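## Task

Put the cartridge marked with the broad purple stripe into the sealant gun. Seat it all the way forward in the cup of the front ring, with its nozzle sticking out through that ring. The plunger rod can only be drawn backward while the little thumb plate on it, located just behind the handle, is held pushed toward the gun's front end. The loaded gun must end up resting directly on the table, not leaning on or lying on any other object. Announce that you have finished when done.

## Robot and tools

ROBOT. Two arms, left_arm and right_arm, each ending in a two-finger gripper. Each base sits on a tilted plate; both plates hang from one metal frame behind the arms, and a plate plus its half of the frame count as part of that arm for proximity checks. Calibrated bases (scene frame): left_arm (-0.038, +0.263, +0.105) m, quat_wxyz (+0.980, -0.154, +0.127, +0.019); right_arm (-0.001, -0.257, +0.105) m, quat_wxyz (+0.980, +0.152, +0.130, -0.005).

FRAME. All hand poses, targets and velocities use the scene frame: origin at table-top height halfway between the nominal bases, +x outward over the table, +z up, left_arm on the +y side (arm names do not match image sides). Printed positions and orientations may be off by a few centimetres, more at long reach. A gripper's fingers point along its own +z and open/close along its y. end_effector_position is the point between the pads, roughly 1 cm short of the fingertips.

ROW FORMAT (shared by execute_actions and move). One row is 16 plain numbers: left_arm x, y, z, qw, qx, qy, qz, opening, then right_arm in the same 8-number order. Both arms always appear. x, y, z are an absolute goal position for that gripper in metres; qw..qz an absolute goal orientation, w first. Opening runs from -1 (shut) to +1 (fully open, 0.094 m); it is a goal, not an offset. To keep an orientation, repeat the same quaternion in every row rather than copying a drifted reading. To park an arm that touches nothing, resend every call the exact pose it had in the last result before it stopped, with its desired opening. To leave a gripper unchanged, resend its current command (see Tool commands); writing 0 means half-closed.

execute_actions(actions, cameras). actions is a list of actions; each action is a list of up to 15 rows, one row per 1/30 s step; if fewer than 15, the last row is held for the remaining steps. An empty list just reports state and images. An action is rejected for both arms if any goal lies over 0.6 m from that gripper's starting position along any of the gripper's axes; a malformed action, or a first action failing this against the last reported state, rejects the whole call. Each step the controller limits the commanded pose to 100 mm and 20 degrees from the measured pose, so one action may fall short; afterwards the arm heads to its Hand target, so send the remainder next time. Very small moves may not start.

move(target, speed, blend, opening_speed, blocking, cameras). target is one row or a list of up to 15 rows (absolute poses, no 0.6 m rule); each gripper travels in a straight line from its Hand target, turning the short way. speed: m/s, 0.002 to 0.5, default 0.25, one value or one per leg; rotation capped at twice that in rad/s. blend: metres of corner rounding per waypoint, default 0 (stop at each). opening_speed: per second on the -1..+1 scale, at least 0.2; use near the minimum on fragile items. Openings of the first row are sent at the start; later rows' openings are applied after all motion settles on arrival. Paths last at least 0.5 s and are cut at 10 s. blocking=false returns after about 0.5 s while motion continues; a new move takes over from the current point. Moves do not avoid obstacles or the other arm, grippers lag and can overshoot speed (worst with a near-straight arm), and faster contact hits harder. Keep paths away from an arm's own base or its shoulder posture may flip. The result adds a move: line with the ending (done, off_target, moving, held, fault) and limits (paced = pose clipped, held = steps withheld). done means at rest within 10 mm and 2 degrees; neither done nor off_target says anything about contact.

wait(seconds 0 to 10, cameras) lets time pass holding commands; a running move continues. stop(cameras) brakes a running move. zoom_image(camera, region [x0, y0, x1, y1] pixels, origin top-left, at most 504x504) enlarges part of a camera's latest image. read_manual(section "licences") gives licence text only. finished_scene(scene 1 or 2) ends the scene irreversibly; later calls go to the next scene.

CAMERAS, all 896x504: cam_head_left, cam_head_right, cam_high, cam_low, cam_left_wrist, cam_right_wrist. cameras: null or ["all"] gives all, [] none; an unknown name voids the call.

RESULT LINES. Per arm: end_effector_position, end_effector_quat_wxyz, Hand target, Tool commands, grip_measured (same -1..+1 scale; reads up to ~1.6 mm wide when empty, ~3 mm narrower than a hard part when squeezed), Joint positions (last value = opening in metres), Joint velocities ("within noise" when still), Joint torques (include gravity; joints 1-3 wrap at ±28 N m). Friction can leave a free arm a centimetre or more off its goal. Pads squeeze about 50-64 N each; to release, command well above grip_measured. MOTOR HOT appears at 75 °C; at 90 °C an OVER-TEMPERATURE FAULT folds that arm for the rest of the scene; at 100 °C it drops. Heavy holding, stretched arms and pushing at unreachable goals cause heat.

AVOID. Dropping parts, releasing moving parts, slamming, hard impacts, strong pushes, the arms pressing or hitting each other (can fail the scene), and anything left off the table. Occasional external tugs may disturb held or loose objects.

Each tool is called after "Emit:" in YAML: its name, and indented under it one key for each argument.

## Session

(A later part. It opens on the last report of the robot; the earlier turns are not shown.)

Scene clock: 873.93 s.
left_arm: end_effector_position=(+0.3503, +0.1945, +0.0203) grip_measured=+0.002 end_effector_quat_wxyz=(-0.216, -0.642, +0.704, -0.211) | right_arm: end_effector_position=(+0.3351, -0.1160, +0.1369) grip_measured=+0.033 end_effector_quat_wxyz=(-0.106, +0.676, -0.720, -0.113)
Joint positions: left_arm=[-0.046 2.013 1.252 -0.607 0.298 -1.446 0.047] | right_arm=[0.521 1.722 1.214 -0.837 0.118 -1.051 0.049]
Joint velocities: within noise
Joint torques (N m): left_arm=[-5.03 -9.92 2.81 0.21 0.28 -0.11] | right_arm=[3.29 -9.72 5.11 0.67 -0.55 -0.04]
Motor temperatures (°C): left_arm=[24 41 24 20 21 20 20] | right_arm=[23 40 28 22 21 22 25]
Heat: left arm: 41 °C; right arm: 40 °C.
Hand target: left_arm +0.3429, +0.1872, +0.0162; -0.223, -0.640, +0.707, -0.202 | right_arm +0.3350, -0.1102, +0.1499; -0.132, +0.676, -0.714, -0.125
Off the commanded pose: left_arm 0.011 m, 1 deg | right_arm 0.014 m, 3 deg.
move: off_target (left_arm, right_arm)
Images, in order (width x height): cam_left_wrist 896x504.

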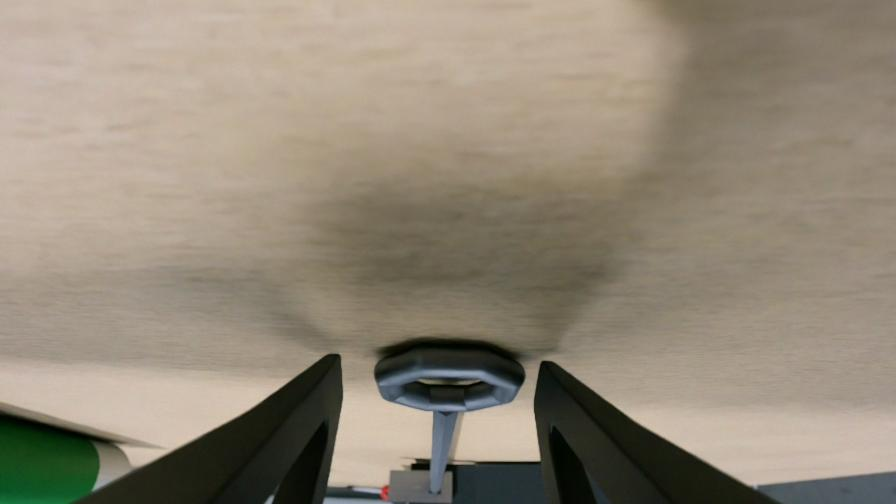

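Emit:
move:
  target: [0.345,0.184,0.014,0.2227,0.6402,-0.7063,0.2021,-0.45,0.335,-0.11,0.15,0.1324,-0.6756,0.7145,0.1252,-0.17]
  speed: 0.05
  opening_speed: 0.4
  cameras: ["cam_left_wrist","cam_head_right","cam_high","cam_low"]

Emit:
zoom_image:
  camera: "cam_head_right"
  region: [370, 130, 570, 230]

Scene clock: 880.37 s.
left_arm: end_effector_position=(+0.3515, +0.1924, +0.0216) grip_measured=-0.446 end_effector_quat_wxyz=(-0.215, -0.643, +0.704, -0.213) | right_arm: end_effector_position=(+0.3351, -0.1160, +0.1369) grip_measured=+0.033 end_effector_quat_wxyz=(-0.106, +0.676, -0.720, -0.113)
Joint positions: left_arm=[-0.052 2.011 1.252 -0.603 0.299 -1.453 0.026] | right_arm=[0.521 1.722 1.214 -0.837 0.118 -1.051 0.049]
Joint velocities: within noise
Joint torques (N m): left_arm=[-5.09 -8.87 3.41 0.25 0.26 -0.12] | right_arm=[3.28 -9.72 5.09 0.67 -0.55 -0.04]
Motor temperatures (°C): left_arm=[24 41 24 20 21 20 20] | right_arm=[23 40 28 22 21 22 25]
Heat: left arm: 41 °C; right arm: 40 °C.
Hand target: left_arm +0.3447, +0.1843, +0.0143; -0.223, -0.640, +0.707, -0.202 | right_arm +0.3350, -0.1102, +0.1499; -0.132, +0.676, -0.714, -0.125
Off the commanded pose: left_arm 0.013 m, 2 deg | right_arm 0.014 m, 3 deg.
move: off_target (left_arm, right_arm)
Images, in order (width x height): cam_head_right 896x504, cam_high 896x504, cam_low 896x504, cam_left_wrist 896x504.

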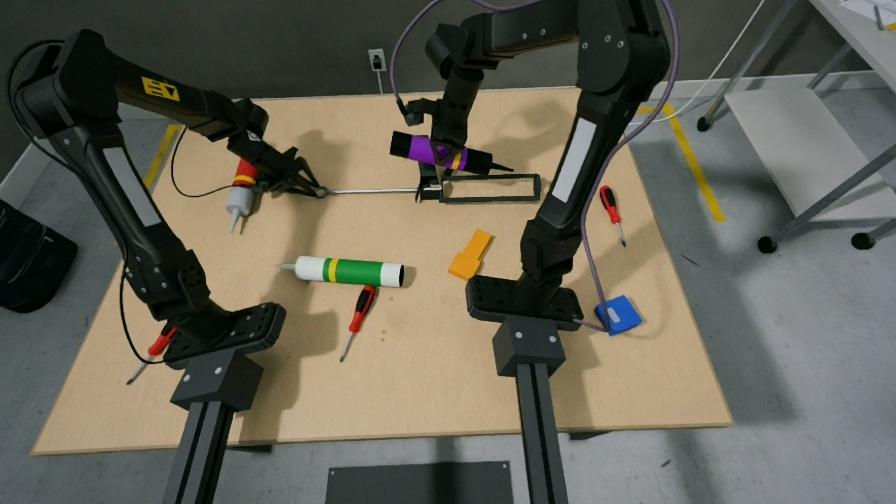

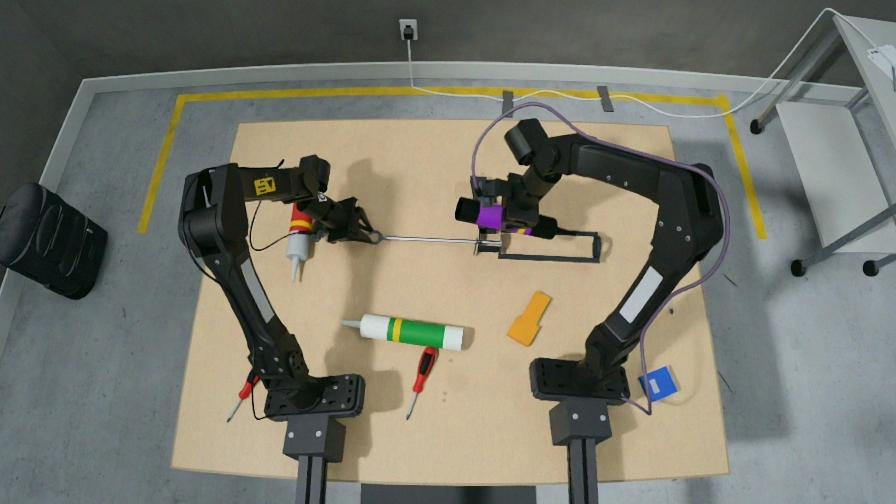

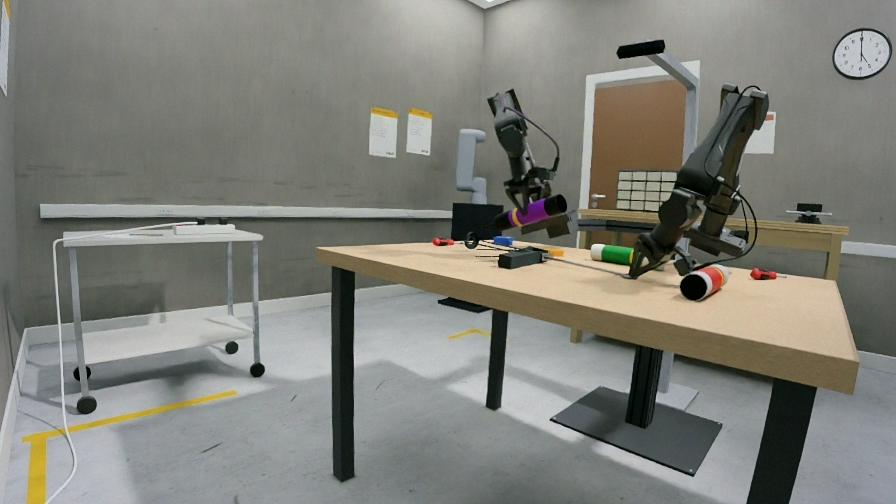

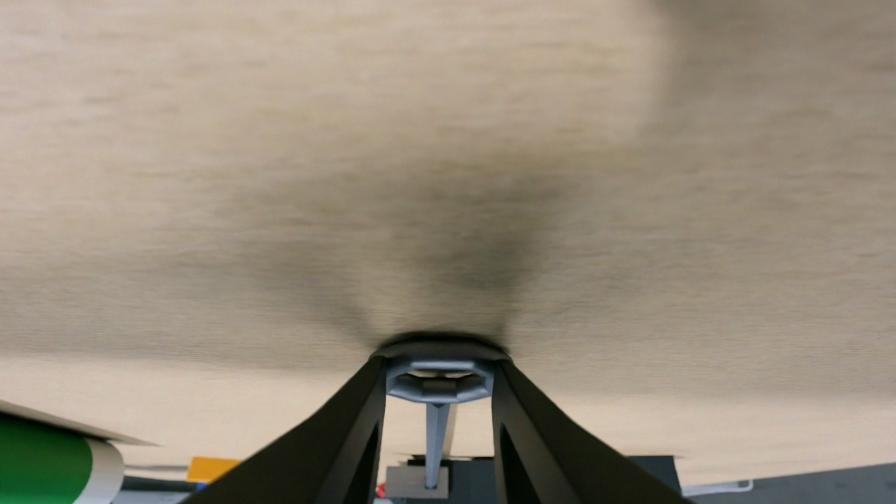

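Scaled by 2.520 from the camera's 896x504 image, which has a finer 1280x720 frame.

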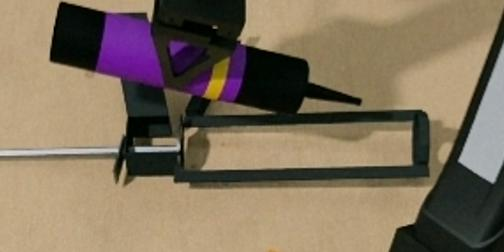

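Emit:
move:
  target:
    - [0.345,0.184,0.014,0.2227,0.6402,-0.7063,0.2021,0.0,0.335,-0.11,0.15,0.1324,-0.6756,0.7145,0.1252,-0.17]
    - [0.345,0.170,0.012,0.2227,0.6402,-0.7063,0.2021,0.0,0.335,-0.11,0.15,0.1324,-0.6756,0.7145,0.1252,-0.17]
  speed: 0.05
  opening_speed: 1.0
  cameras: ["cam_left_wrist"]

Scene clock: 895.07 s.
left_arm: end_effector_position=(+0.3550, +0.1787, +0.0216) grip_measured=-0.002 end_effector_quat_wxyz=(-0.211, -0.642, +0.704, -0.217) | right_arm: end_effector_position=(+0.3351, -0.1159, +0.1369) grip_measured=+0.033 end_effector_quat_wxyz=(-0.106, +0.676, -0.720, -0.113)
Joint positions: left_arm=[-0.088 2.023 1.252 -0.571 0.291 -1.488 0.047] | right_arm=[0.521 1.722 1.214 -0.837 0.117 -1.051 0.049]
Joint velocities: within noise
Joint torques (N m): left_arm=[-5.11 -8.61 3.08 0.28 0.28 -0.1] | right_arm=[3.28 -9.72 5.09 0.67 -0.55 -0.04]
Motor temperatures (°C): left_arm=[24 41 24 20 21 20 20] | right_arm=[23 40 28 22 21 22 25]
Heat: left arm: 41 °C; right arm: 40 °C.
Hand target: left_arm +0.3447, +0.1703, +0.0125; -0.223, -0.640, +0.707, -0.202 | right_arm +0.3350, -0.1102, +0.1499; -0.132, +0.676, -0.714, -0.125
Off the commanded pose: left_arm 0.016 m, 2 deg | right_arm 0.014 m, 3 deg.
move: off_target (left_arm, right_arm)
Images, in order (width x height): cam_left_wrist 896x504.

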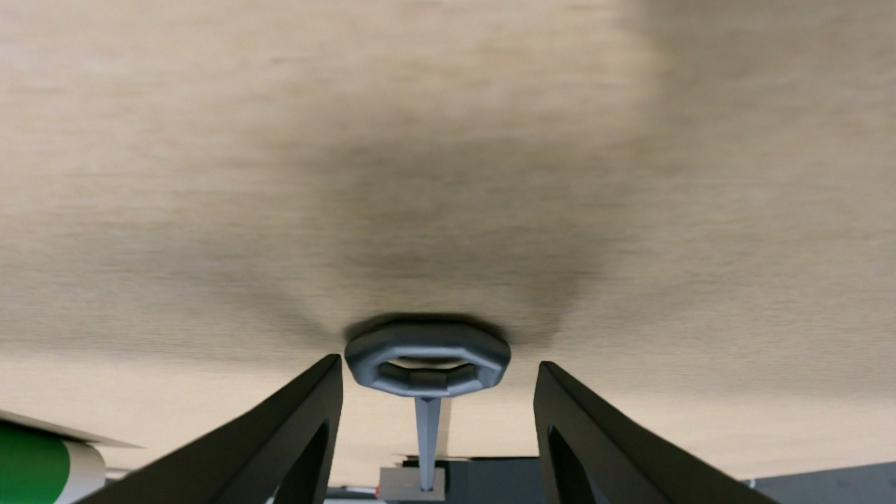

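Centre v≈358, u≈427. Close here.

Emit:
move:
  target: [0.342,0.170,0.012,0.2227,0.6402,-0.7063,0.2021,-0.45,0.335,-0.11,0.15,0.1324,-0.6756,0.7145,0.1252,-0.17]
  speed: 0.05
  opening_speed: 0.4
  cameras: ["cam_left_wrist"]

Scene clock: 904.27 s.
left_arm: end_effector_position=(+0.3522, +0.1783, +0.0198) grip_measured=-0.277 end_effector_quat_wxyz=(-0.213, -0.642, +0.704, -0.215) | right_arm: end_effector_position=(+0.3351, -0.1159, +0.1369) grip_measured=+0.033 end_effector_quat_wxyz=(-0.106, +0.676, -0.720, -0.113)
Joint positions: left_arm=[-0.088 2.023 1.241 -0.564 0.29 -1.488 0.034] | right_arm=[0.521 1.722 1.214 -0.837 0.117 -1.051 0.049]
Joint velocities: within noise
Joint torques (N m): left_arm=[-5.07 -9.17 2.71 0.27 0.29 -0.12] | right_arm=[3.28 -9.73 5.08 0.67 -0.55 -0.04]
Motor temperatures (°C): left_arm=[24 41 24 20 21 20 20] | right_arm=[23 40 28 22 21 22 25]
Heat: left arm: 41 °C; right arm: 40 °C.
Hand target: left_arm +0.3419, +0.1703, +0.0124; -0.223, -0.640, +0.707, -0.202 | right_arm +0.3350, -0.1102, +0.1499; -0.132, +0.676, -0.714, -0.125
Off the commanded pose: left_arm 0.015 m, 2 deg | right_arm 0.014 m, 3 deg.
move: off_target (left_arm, right_arm)
Images, in order (width x height): cam_left_wrist 896x504.

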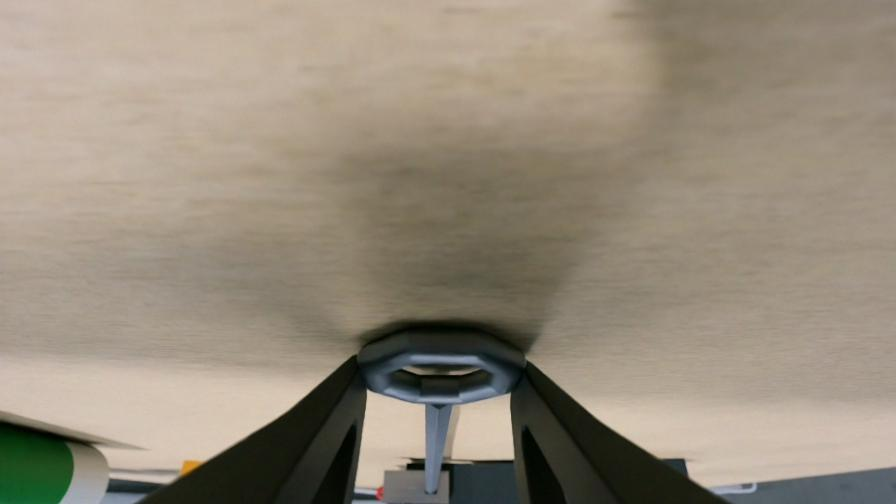

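Emit:
move:
  target:
    - [0.350,0.186,0.018,0.2227,0.6402,-0.7063,0.2021,-0.45,0.329,-0.122,0.12,0.1324,-0.6756,0.7145,0.1252,-0.17]
    - [0.350,0.186,0.018,0.2227,0.6402,-0.7063,0.2021,-0.45,0.328,-0.1345,0.100,0.1324,-0.6756,0.7145,0.1252,-0.17]
  speed: 0.06
  blend: 0.01

Emit:
zoom_image:
  camera: "cam_head_right"
  region: [370, 130, 570, 230]

Emit:
zoom_image:
  camera: "cam_high"
  region: [430, 190, 620, 290]

Emit:
zoom_image:
  camera: "cam_low"
  region: [450, 185, 620, 285]

Scene clock: 914.03 s.
left_arm: end_effector_position=(+0.3528, +0.1803, +0.0222) grip_measured=-0.278 end_effector_quat_wxyz=(-0.216, -0.640, +0.706, -0.213) | right_arm: end_effector_position=(+0.3241, -0.1411, +0.0880) grip_measured=+0.033 end_effector_quat_wxyz=(-0.102, +0.677, -0.719, -0.116)
Joint positions: left_arm=[-0.084 2.023 1.257 -0.59 0.293 -1.479 0.034] | right_arm=[0.405 1.72 1.044 -0.667 0.088 -1.166 0.049]
Joint velocities: within noise
Joint torques (N m): left_arm=[-2.29 -9.66 5.22 -0.1 0.32 0.16] | right_arm=[2.81 -9.43 4.62 0.67 -0.59 -0.03]
Motor temperatures (°C): left_arm=[24 41 24 20 21 20 20] | right_arm=[23 40 28 22 21 22 25]
Heat: left arm: 41 °C; right arm: 40 °C.
Hand target: left_arm +0.3500, +0.1859, +0.0181; -0.223, -0.641, +0.706, -0.203 | right_arm +0.3280, -0.1347, +0.1000; -0.132, +0.676, -0.714, -0.125
Off the commanded pose: left_arm 0.008 m, 2 deg | right_arm 0.014 m, 4 deg.
move: off_target (right_arm)

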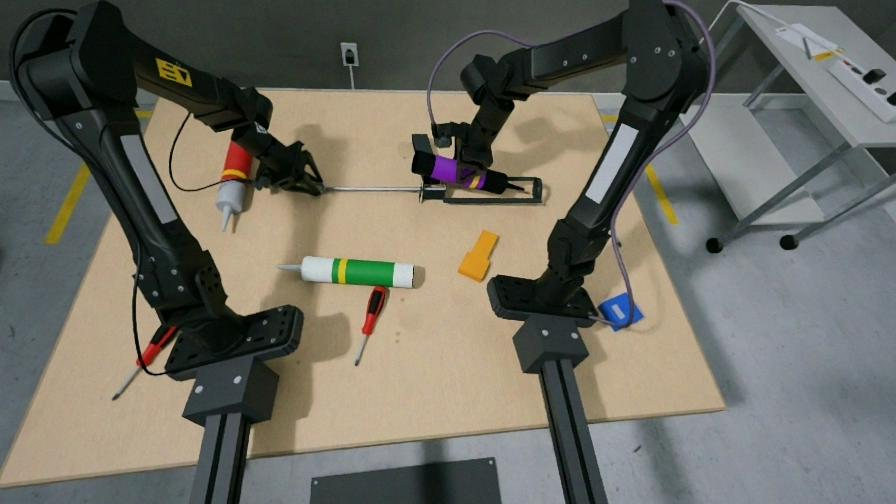

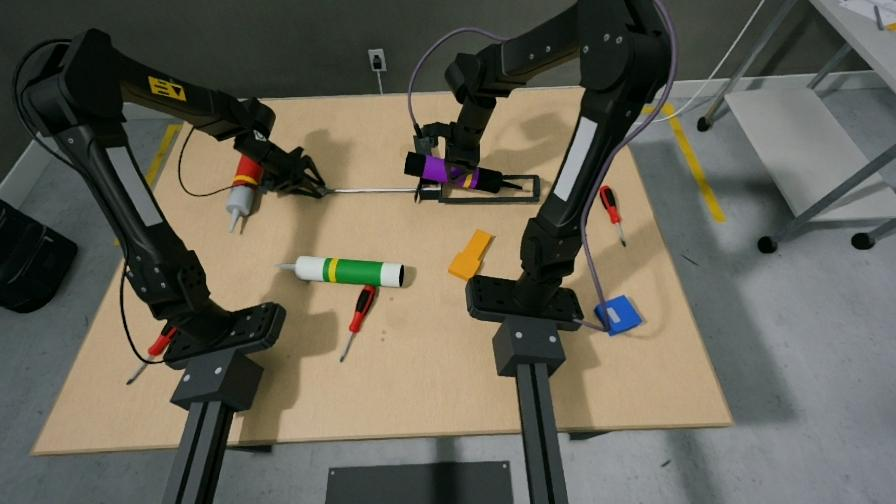

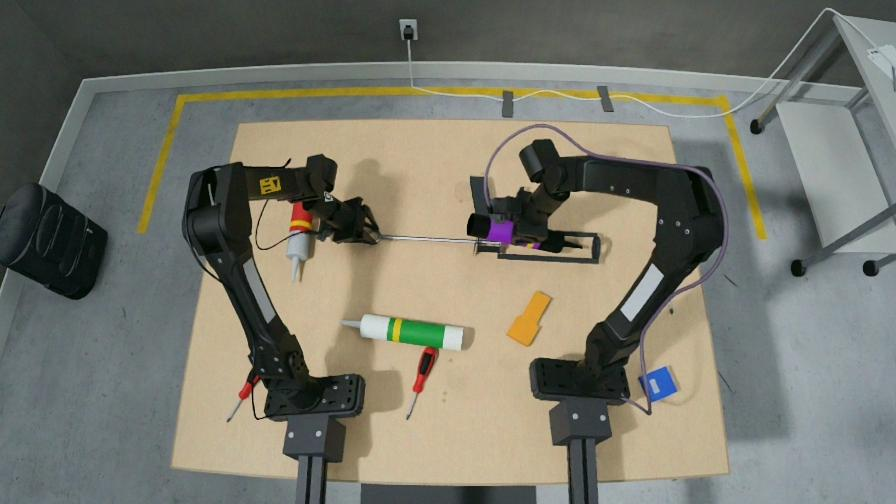

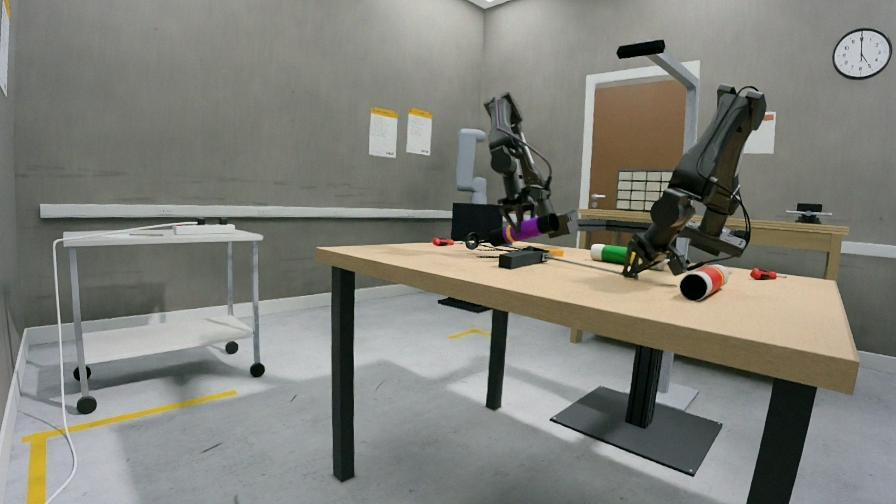

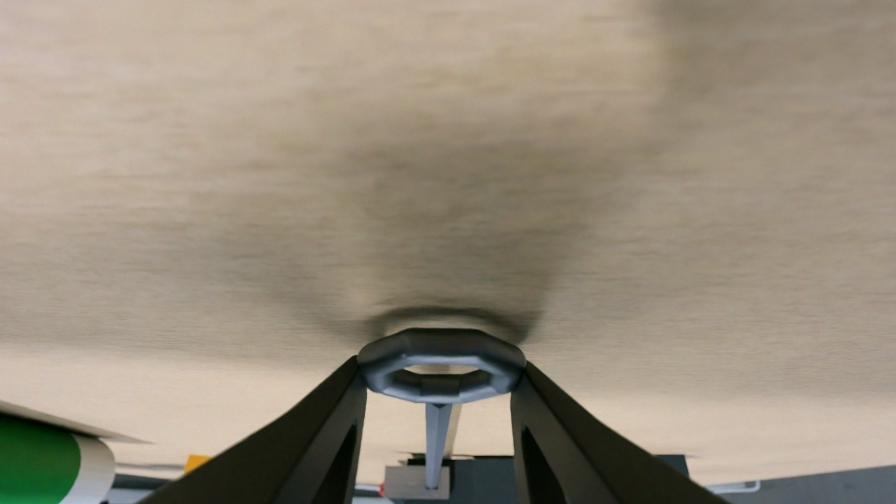

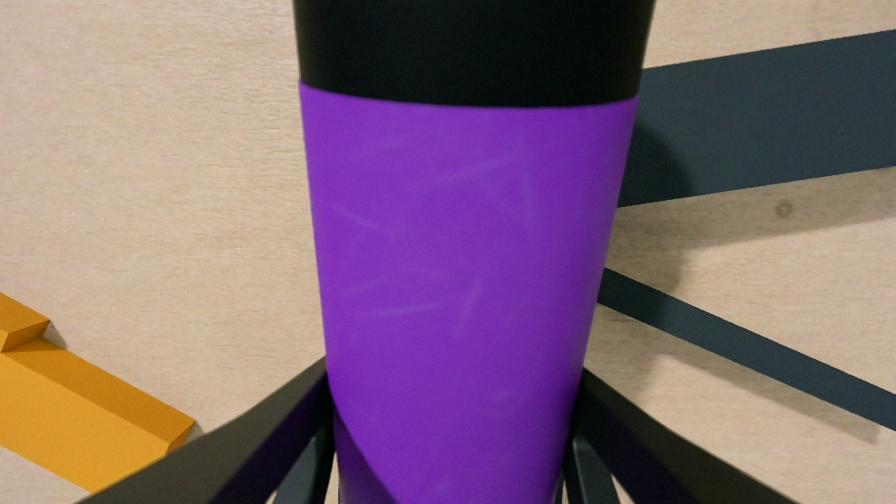

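Scaled by 2.520 from the camera's 896x504 image, which has a finer 1280x720 frame.

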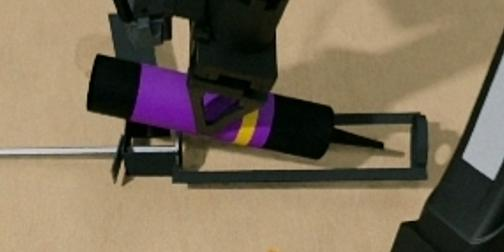

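Scaled by 2.653 from the camera's 896x504 image, which has a finer 1280x720 frame.

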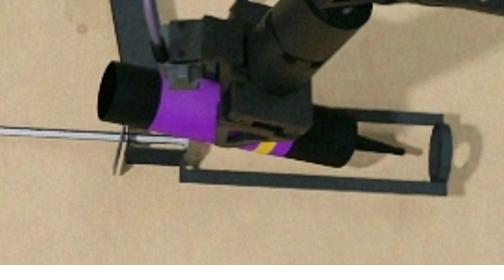

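Scaled by 2.965 from the camera's 896x504 image, which has a finer 1280x720 frame.

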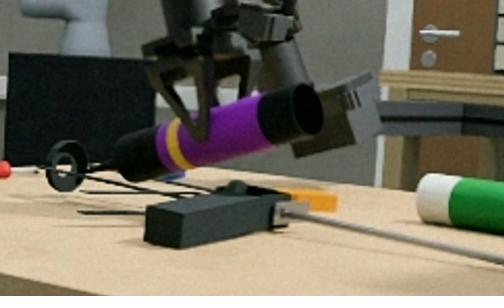

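Emit:
move:
  target: [0.350,0.186,0.018,0.2227,0.6402,-0.7063,0.2021,-0.45,0.334,-0.158,0.094,0.1324,-0.6756,0.7145,0.1252,-0.17]
  speed: 0.06
  cameras: ["cam_head_right","cam_high","cam_low","cam_right_wrist"]

Emit:
zoom_image:
  camera: "cam_head_right"
  region: [400, 150, 560, 230]

Emit:
zoom_image:
  camera: "cam_high"
  region: [450, 200, 620, 280]

Emit:
zoom_image:
  camera: "cam_low"
  region: [450, 205, 580, 275]

Scene clock: 928.23 s.
left_arm: end_effector_position=(+0.3526, +0.1802, +0.0224) grip_measured=-0.278 end_effector_quat_wxyz=(-0.217, -0.640, +0.706, -0.213) | right_arm: end_effector_position=(+0.3322, -0.1637, +0.0819) grip_measured=+0.033 end_effector_quat_wxyz=(-0.104, +0.673, -0.723, -0.116)
Joint positions: left_arm=[-0.084 2.023 1.257 -0.591 0.294 -1.479 0.034] | right_arm=[0.323 1.709 1.044 -0.667 0.068 -1.235 0.049]
Joint velocities: within noise
Joint torques (N m): left_arm=[-2.26 -9.65 5.18 -0.09 0.32 0.16] | right_arm=[2.67 -9.84 4.18 0.53 -0.59 -0.12]
Motor temperatures (°C): left_arm=[23 42 24 20 21 20 21] | right_arm=[23 41 28 22 21 22 26]
Heat: left arm: 42 °C; right arm: 41 °C.
Hand target: left_arm +0.3500, +0.1859, +0.0182; -0.223, -0.641, +0.706, -0.203 | right_arm +0.3340, -0.1581, +0.0939; -0.132, +0.676, -0.714, -0.125
Off the commanded pose: left_arm 0.008 m, 1 deg | right_arm 0.013 m, 4 deg.
move: off_target (right_arm)
Images, in order (width x height): cam_head_right 896x504, cam_high 896x504, cam_low 896x504, cam_right_wrist 896x504.

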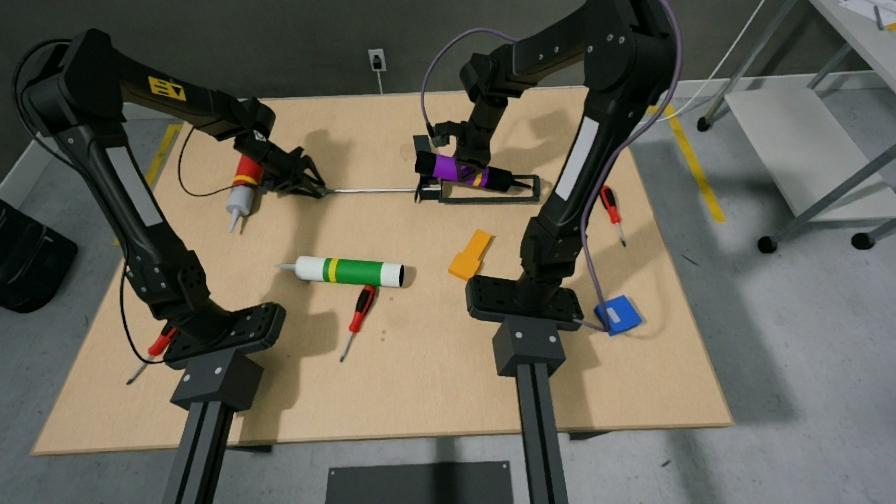

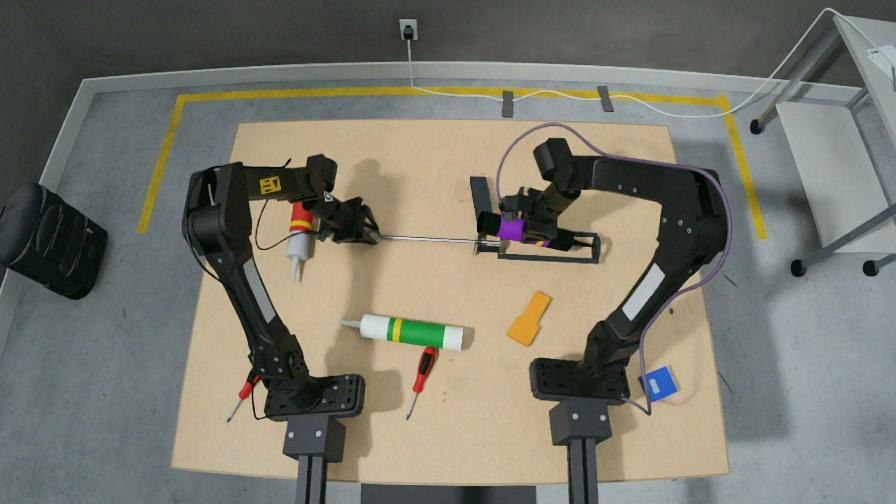

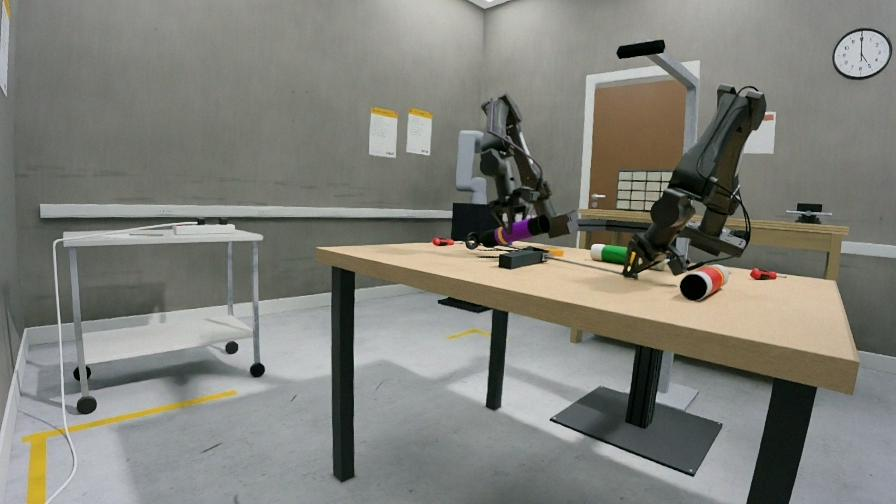

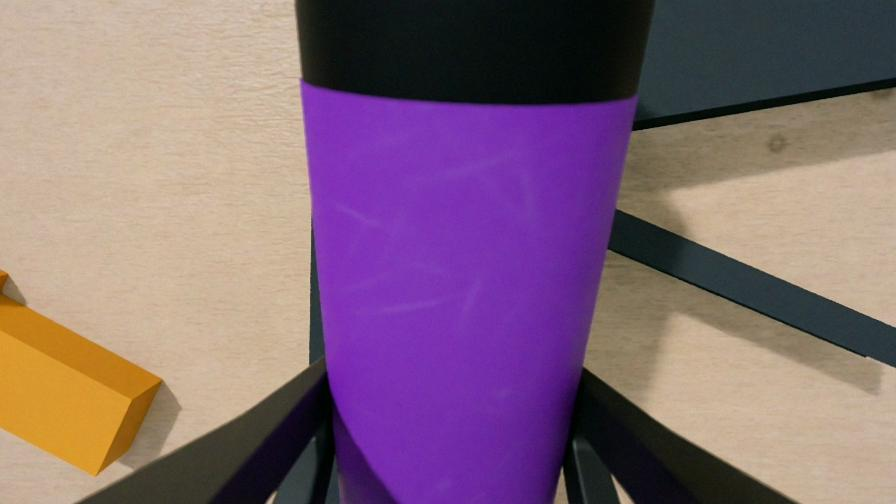

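Scaled by 3.150 from the camera's 896x504 image, which has a finer 1280x720 frame.

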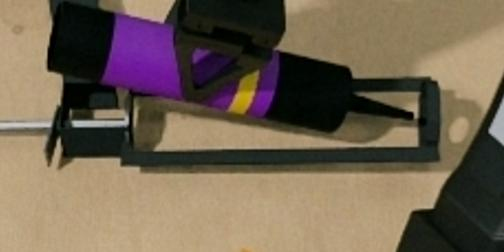

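Scaled by 2.965 from the camera's 896x504 image, which has a finer 1280x720 frame.

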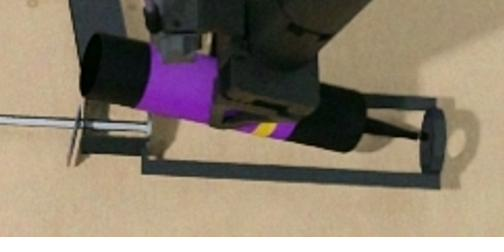

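Scaled by 3.877 from the camera's 896x504 image, which has a finer 1280x720 frame.

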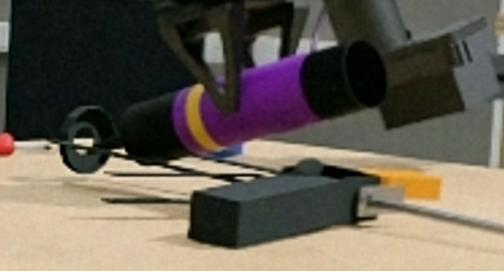

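Emit:
move:
  target: [0.350,0.186,0.018,0.2227,0.6402,-0.7063,0.2021,-0.45,0.325,-0.172,0.090,0.1324,-0.6756,0.7145,0.1252,-0.17]
  speed: 0.06
  cameras: ["cam_head_right","cam_high","cam_low","cam_right_wrist"]

Emit:
zoom_image:
  camera: "cam_head_right"
  region: [400, 150, 560, 230]

Emit:
zoom_image:
  camera: "cam_high"
  region: [450, 200, 620, 280]

Emit:
zoom_image:
  camera: "cam_low"
  region: [450, 205, 580, 275]

Scene clock: 938.77 s.
left_arm: end_effector_position=(+0.3526, +0.1802, +0.0224) grip_measured=-0.278 end_effector_quat_wxyz=(-0.217, -0.640, +0.706, -0.213) | right_arm: end_effector_position=(+0.3211, -0.1772, +0.0786) grip_measured=+0.033 end_effector_quat_wxyz=(-0.103, +0.678, -0.718, -0.119)
Joint positions: left_arm=[-0.084 2.023 1.257 -0.591 0.294 -1.479 0.034] | right_arm=[0.285 1.665 0.988 -0.659 0.055 -1.284 0.049]
Joint velocities: within noise
Joint torques (N m): left_arm=[-2.3 -9.65 5.19 -0.08 0.32 0.16] | right_arm=[2.35 -9.44 4.29 0.53 -0.6 -0.07]
Motor temperatures (°C): left_arm=[23 42 24 20 21 20 21] | right_arm=[23 41 27 22 21 22 26]
Heat: left arm: 42 °C; right arm: 41 °C.
Hand target: left_arm +0.3500, +0.1859, +0.0182; -0.223, -0.641, +0.706, -0.203 | right_arm +0.3250, -0.1721, +0.0900; -0.132, +0.676, -0.714, -0.125
Off the commanded pose: left_arm 0.008 m, 1 deg | right_arm 0.013 m, 4 deg.
move: off_target (right_arm)
Images, in order (width x height): cam_head_right 896x504, cam_high 896x504, cam_low 896x504, cam_right_wrist 896x504.

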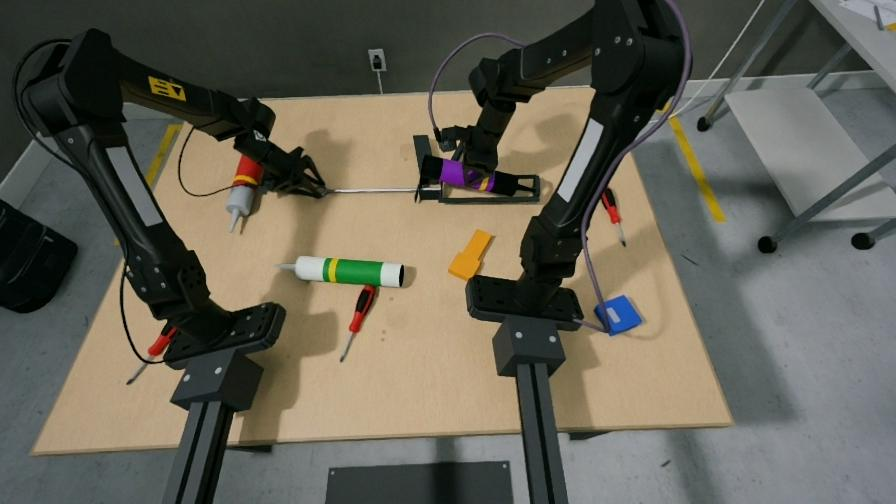

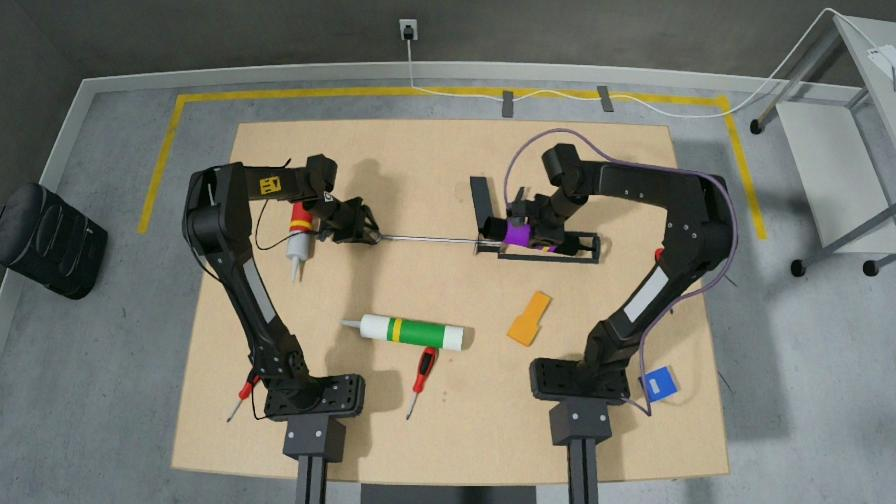

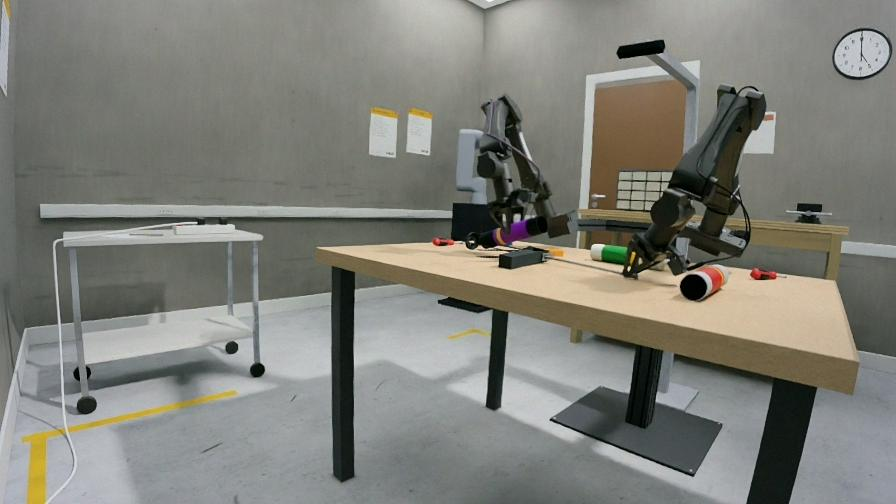

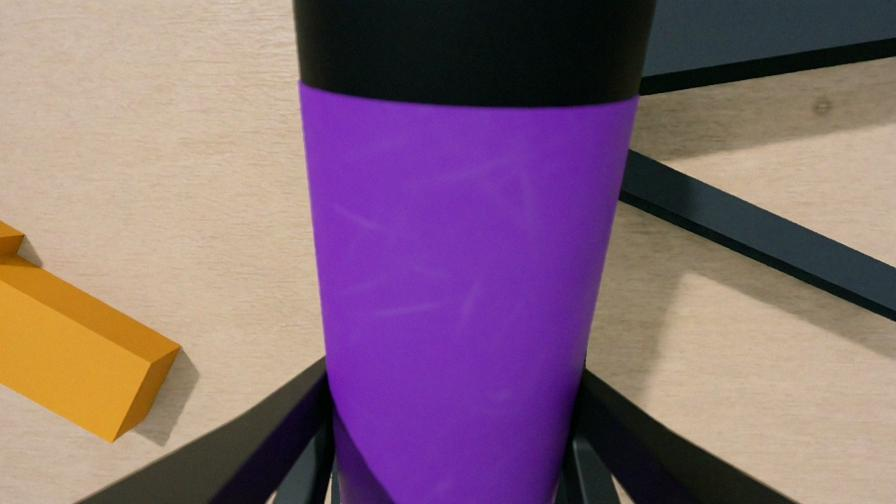

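Scaled by 3.150 from the camera's 896x504 image, which has a finer 1280x720 frame.

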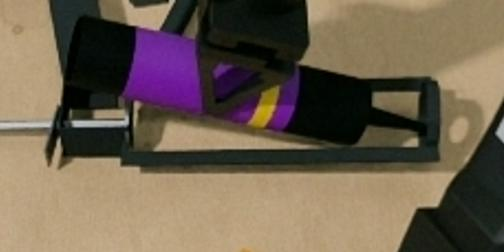

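Scaled by 2.965 from the camera's 896x504 image, which has a finer 1280x720 frame.

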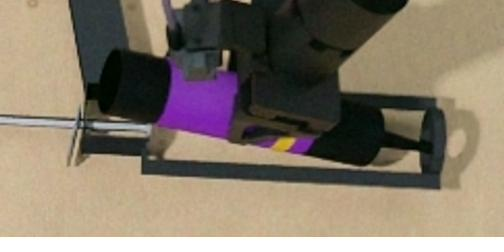

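Scaled by 3.877 from the camera's 896x504 image, which has a finer 1280x720 frame.

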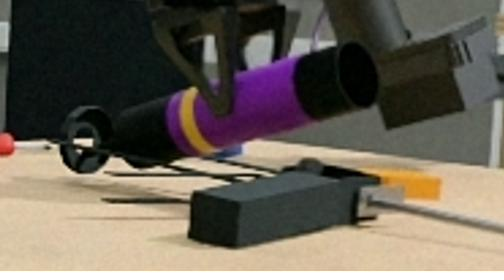

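Emit:
move:
  target: [0.350,0.186,0.018,0.2227,0.6402,-0.7063,0.2021,-0.45,0.330,-0.172,0.088,0.1324,-0.6756,0.7145,0.1252,-0.17]
  speed: 0.04
  cameras: ["cam_head_right","cam_high","cam_low","cam_right_wrist"]

Emit:
zoom_image:
  camera: "cam_high"
  region: [500, 210, 620, 280]

Emit:
zoom_image:
  camera: "cam_low"
  region: [450, 215, 540, 265]

Scene clock: 948.90 s.
left_arm: end_effector_position=(+0.3526, +0.1802, +0.0224) grip_measured=-0.278 end_effector_quat_wxyz=(-0.217, -0.640, +0.706, -0.213) | right_arm: end_effector_position=(+0.3217, -0.1778, +0.0783) grip_measured=+0.033 end_effector_quat_wxyz=(-0.105, +0.677, -0.718, -0.121)
Joint positions: left_arm=[-0.084 2.023 1.257 -0.591 0.294 -1.479 0.034] | right_arm=[0.279 1.665 0.988 -0.657 0.049 -1.289 0.049]
Joint velocities: within noise
Joint torques (N m): left_arm=[-2.25 -9.65 5.16 -0.09 0.32 0.16] | right_arm=[2.25 -7.94 5.98 0.53 -0.55 -0.06]
Motor temperatures (°C): left_arm=[23 42 24 20 21 20 21] | right_arm=[23 41 27 22 21 22 26]
Heat: left arm: 42 °C; right arm: 41 °C.
Hand target: left_arm +0.3500, +0.1859, +0.0182; -0.223, -0.641, +0.706, -0.203 | right_arm +0.3299, -0.1722, +0.0882; -0.132, +0.676, -0.714, -0.125
Off the commanded pose: left_arm 0.008 m, 1 deg | right_arm 0.014 m, 3 deg.
move: off_target (right_arm)
Images, in order (width x height): cam_head_right 896x504, cam_high 896x504, cam_low 896x504, cam_right_wrist 896x504.

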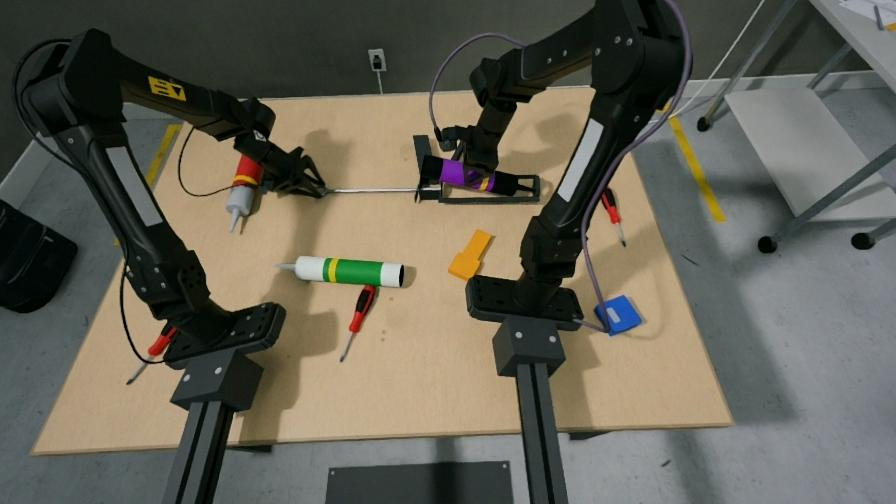

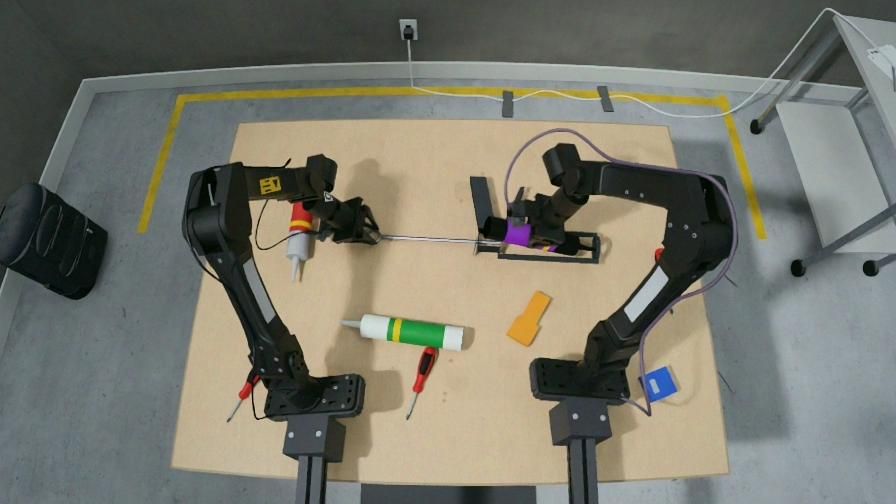

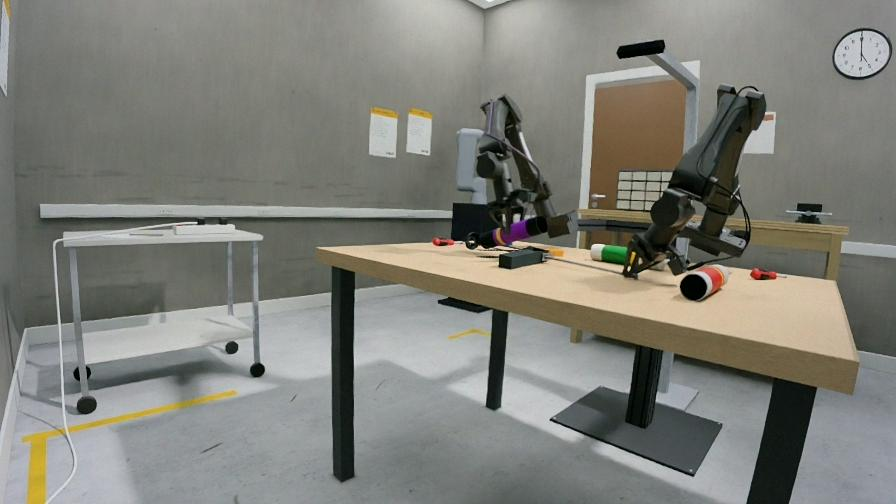

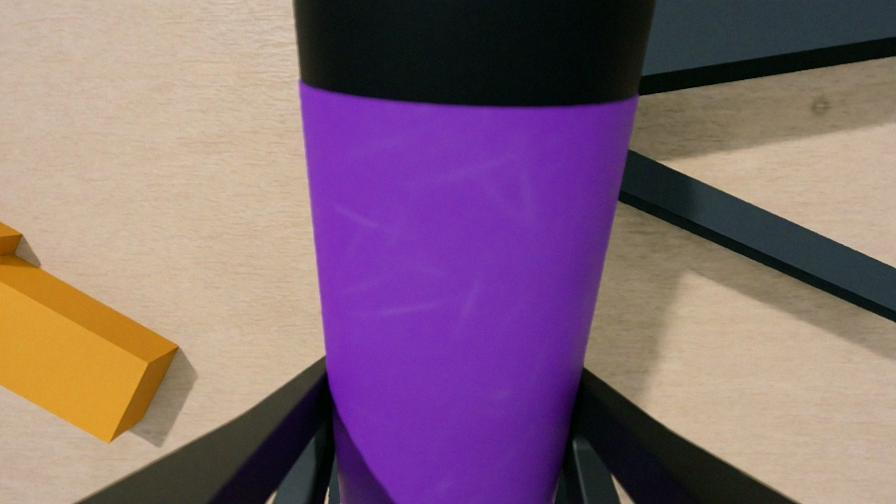

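Scaled by 4.200 from the camera's 896x504 image, which has a finer 1280x720 frame.

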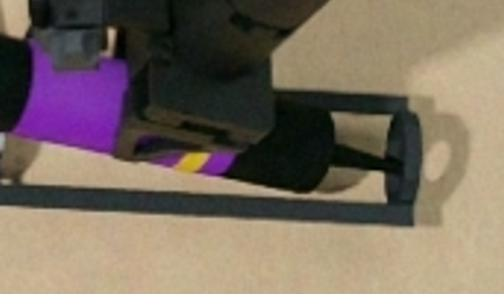

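Scaled by 5.600 from the camera's 896x504 image, which has a finer 1280x720 frame.

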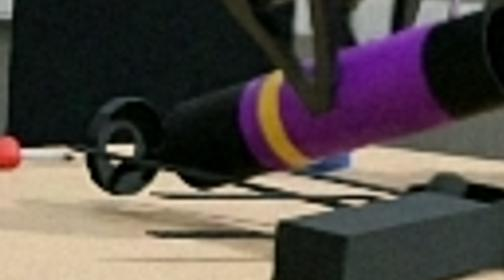

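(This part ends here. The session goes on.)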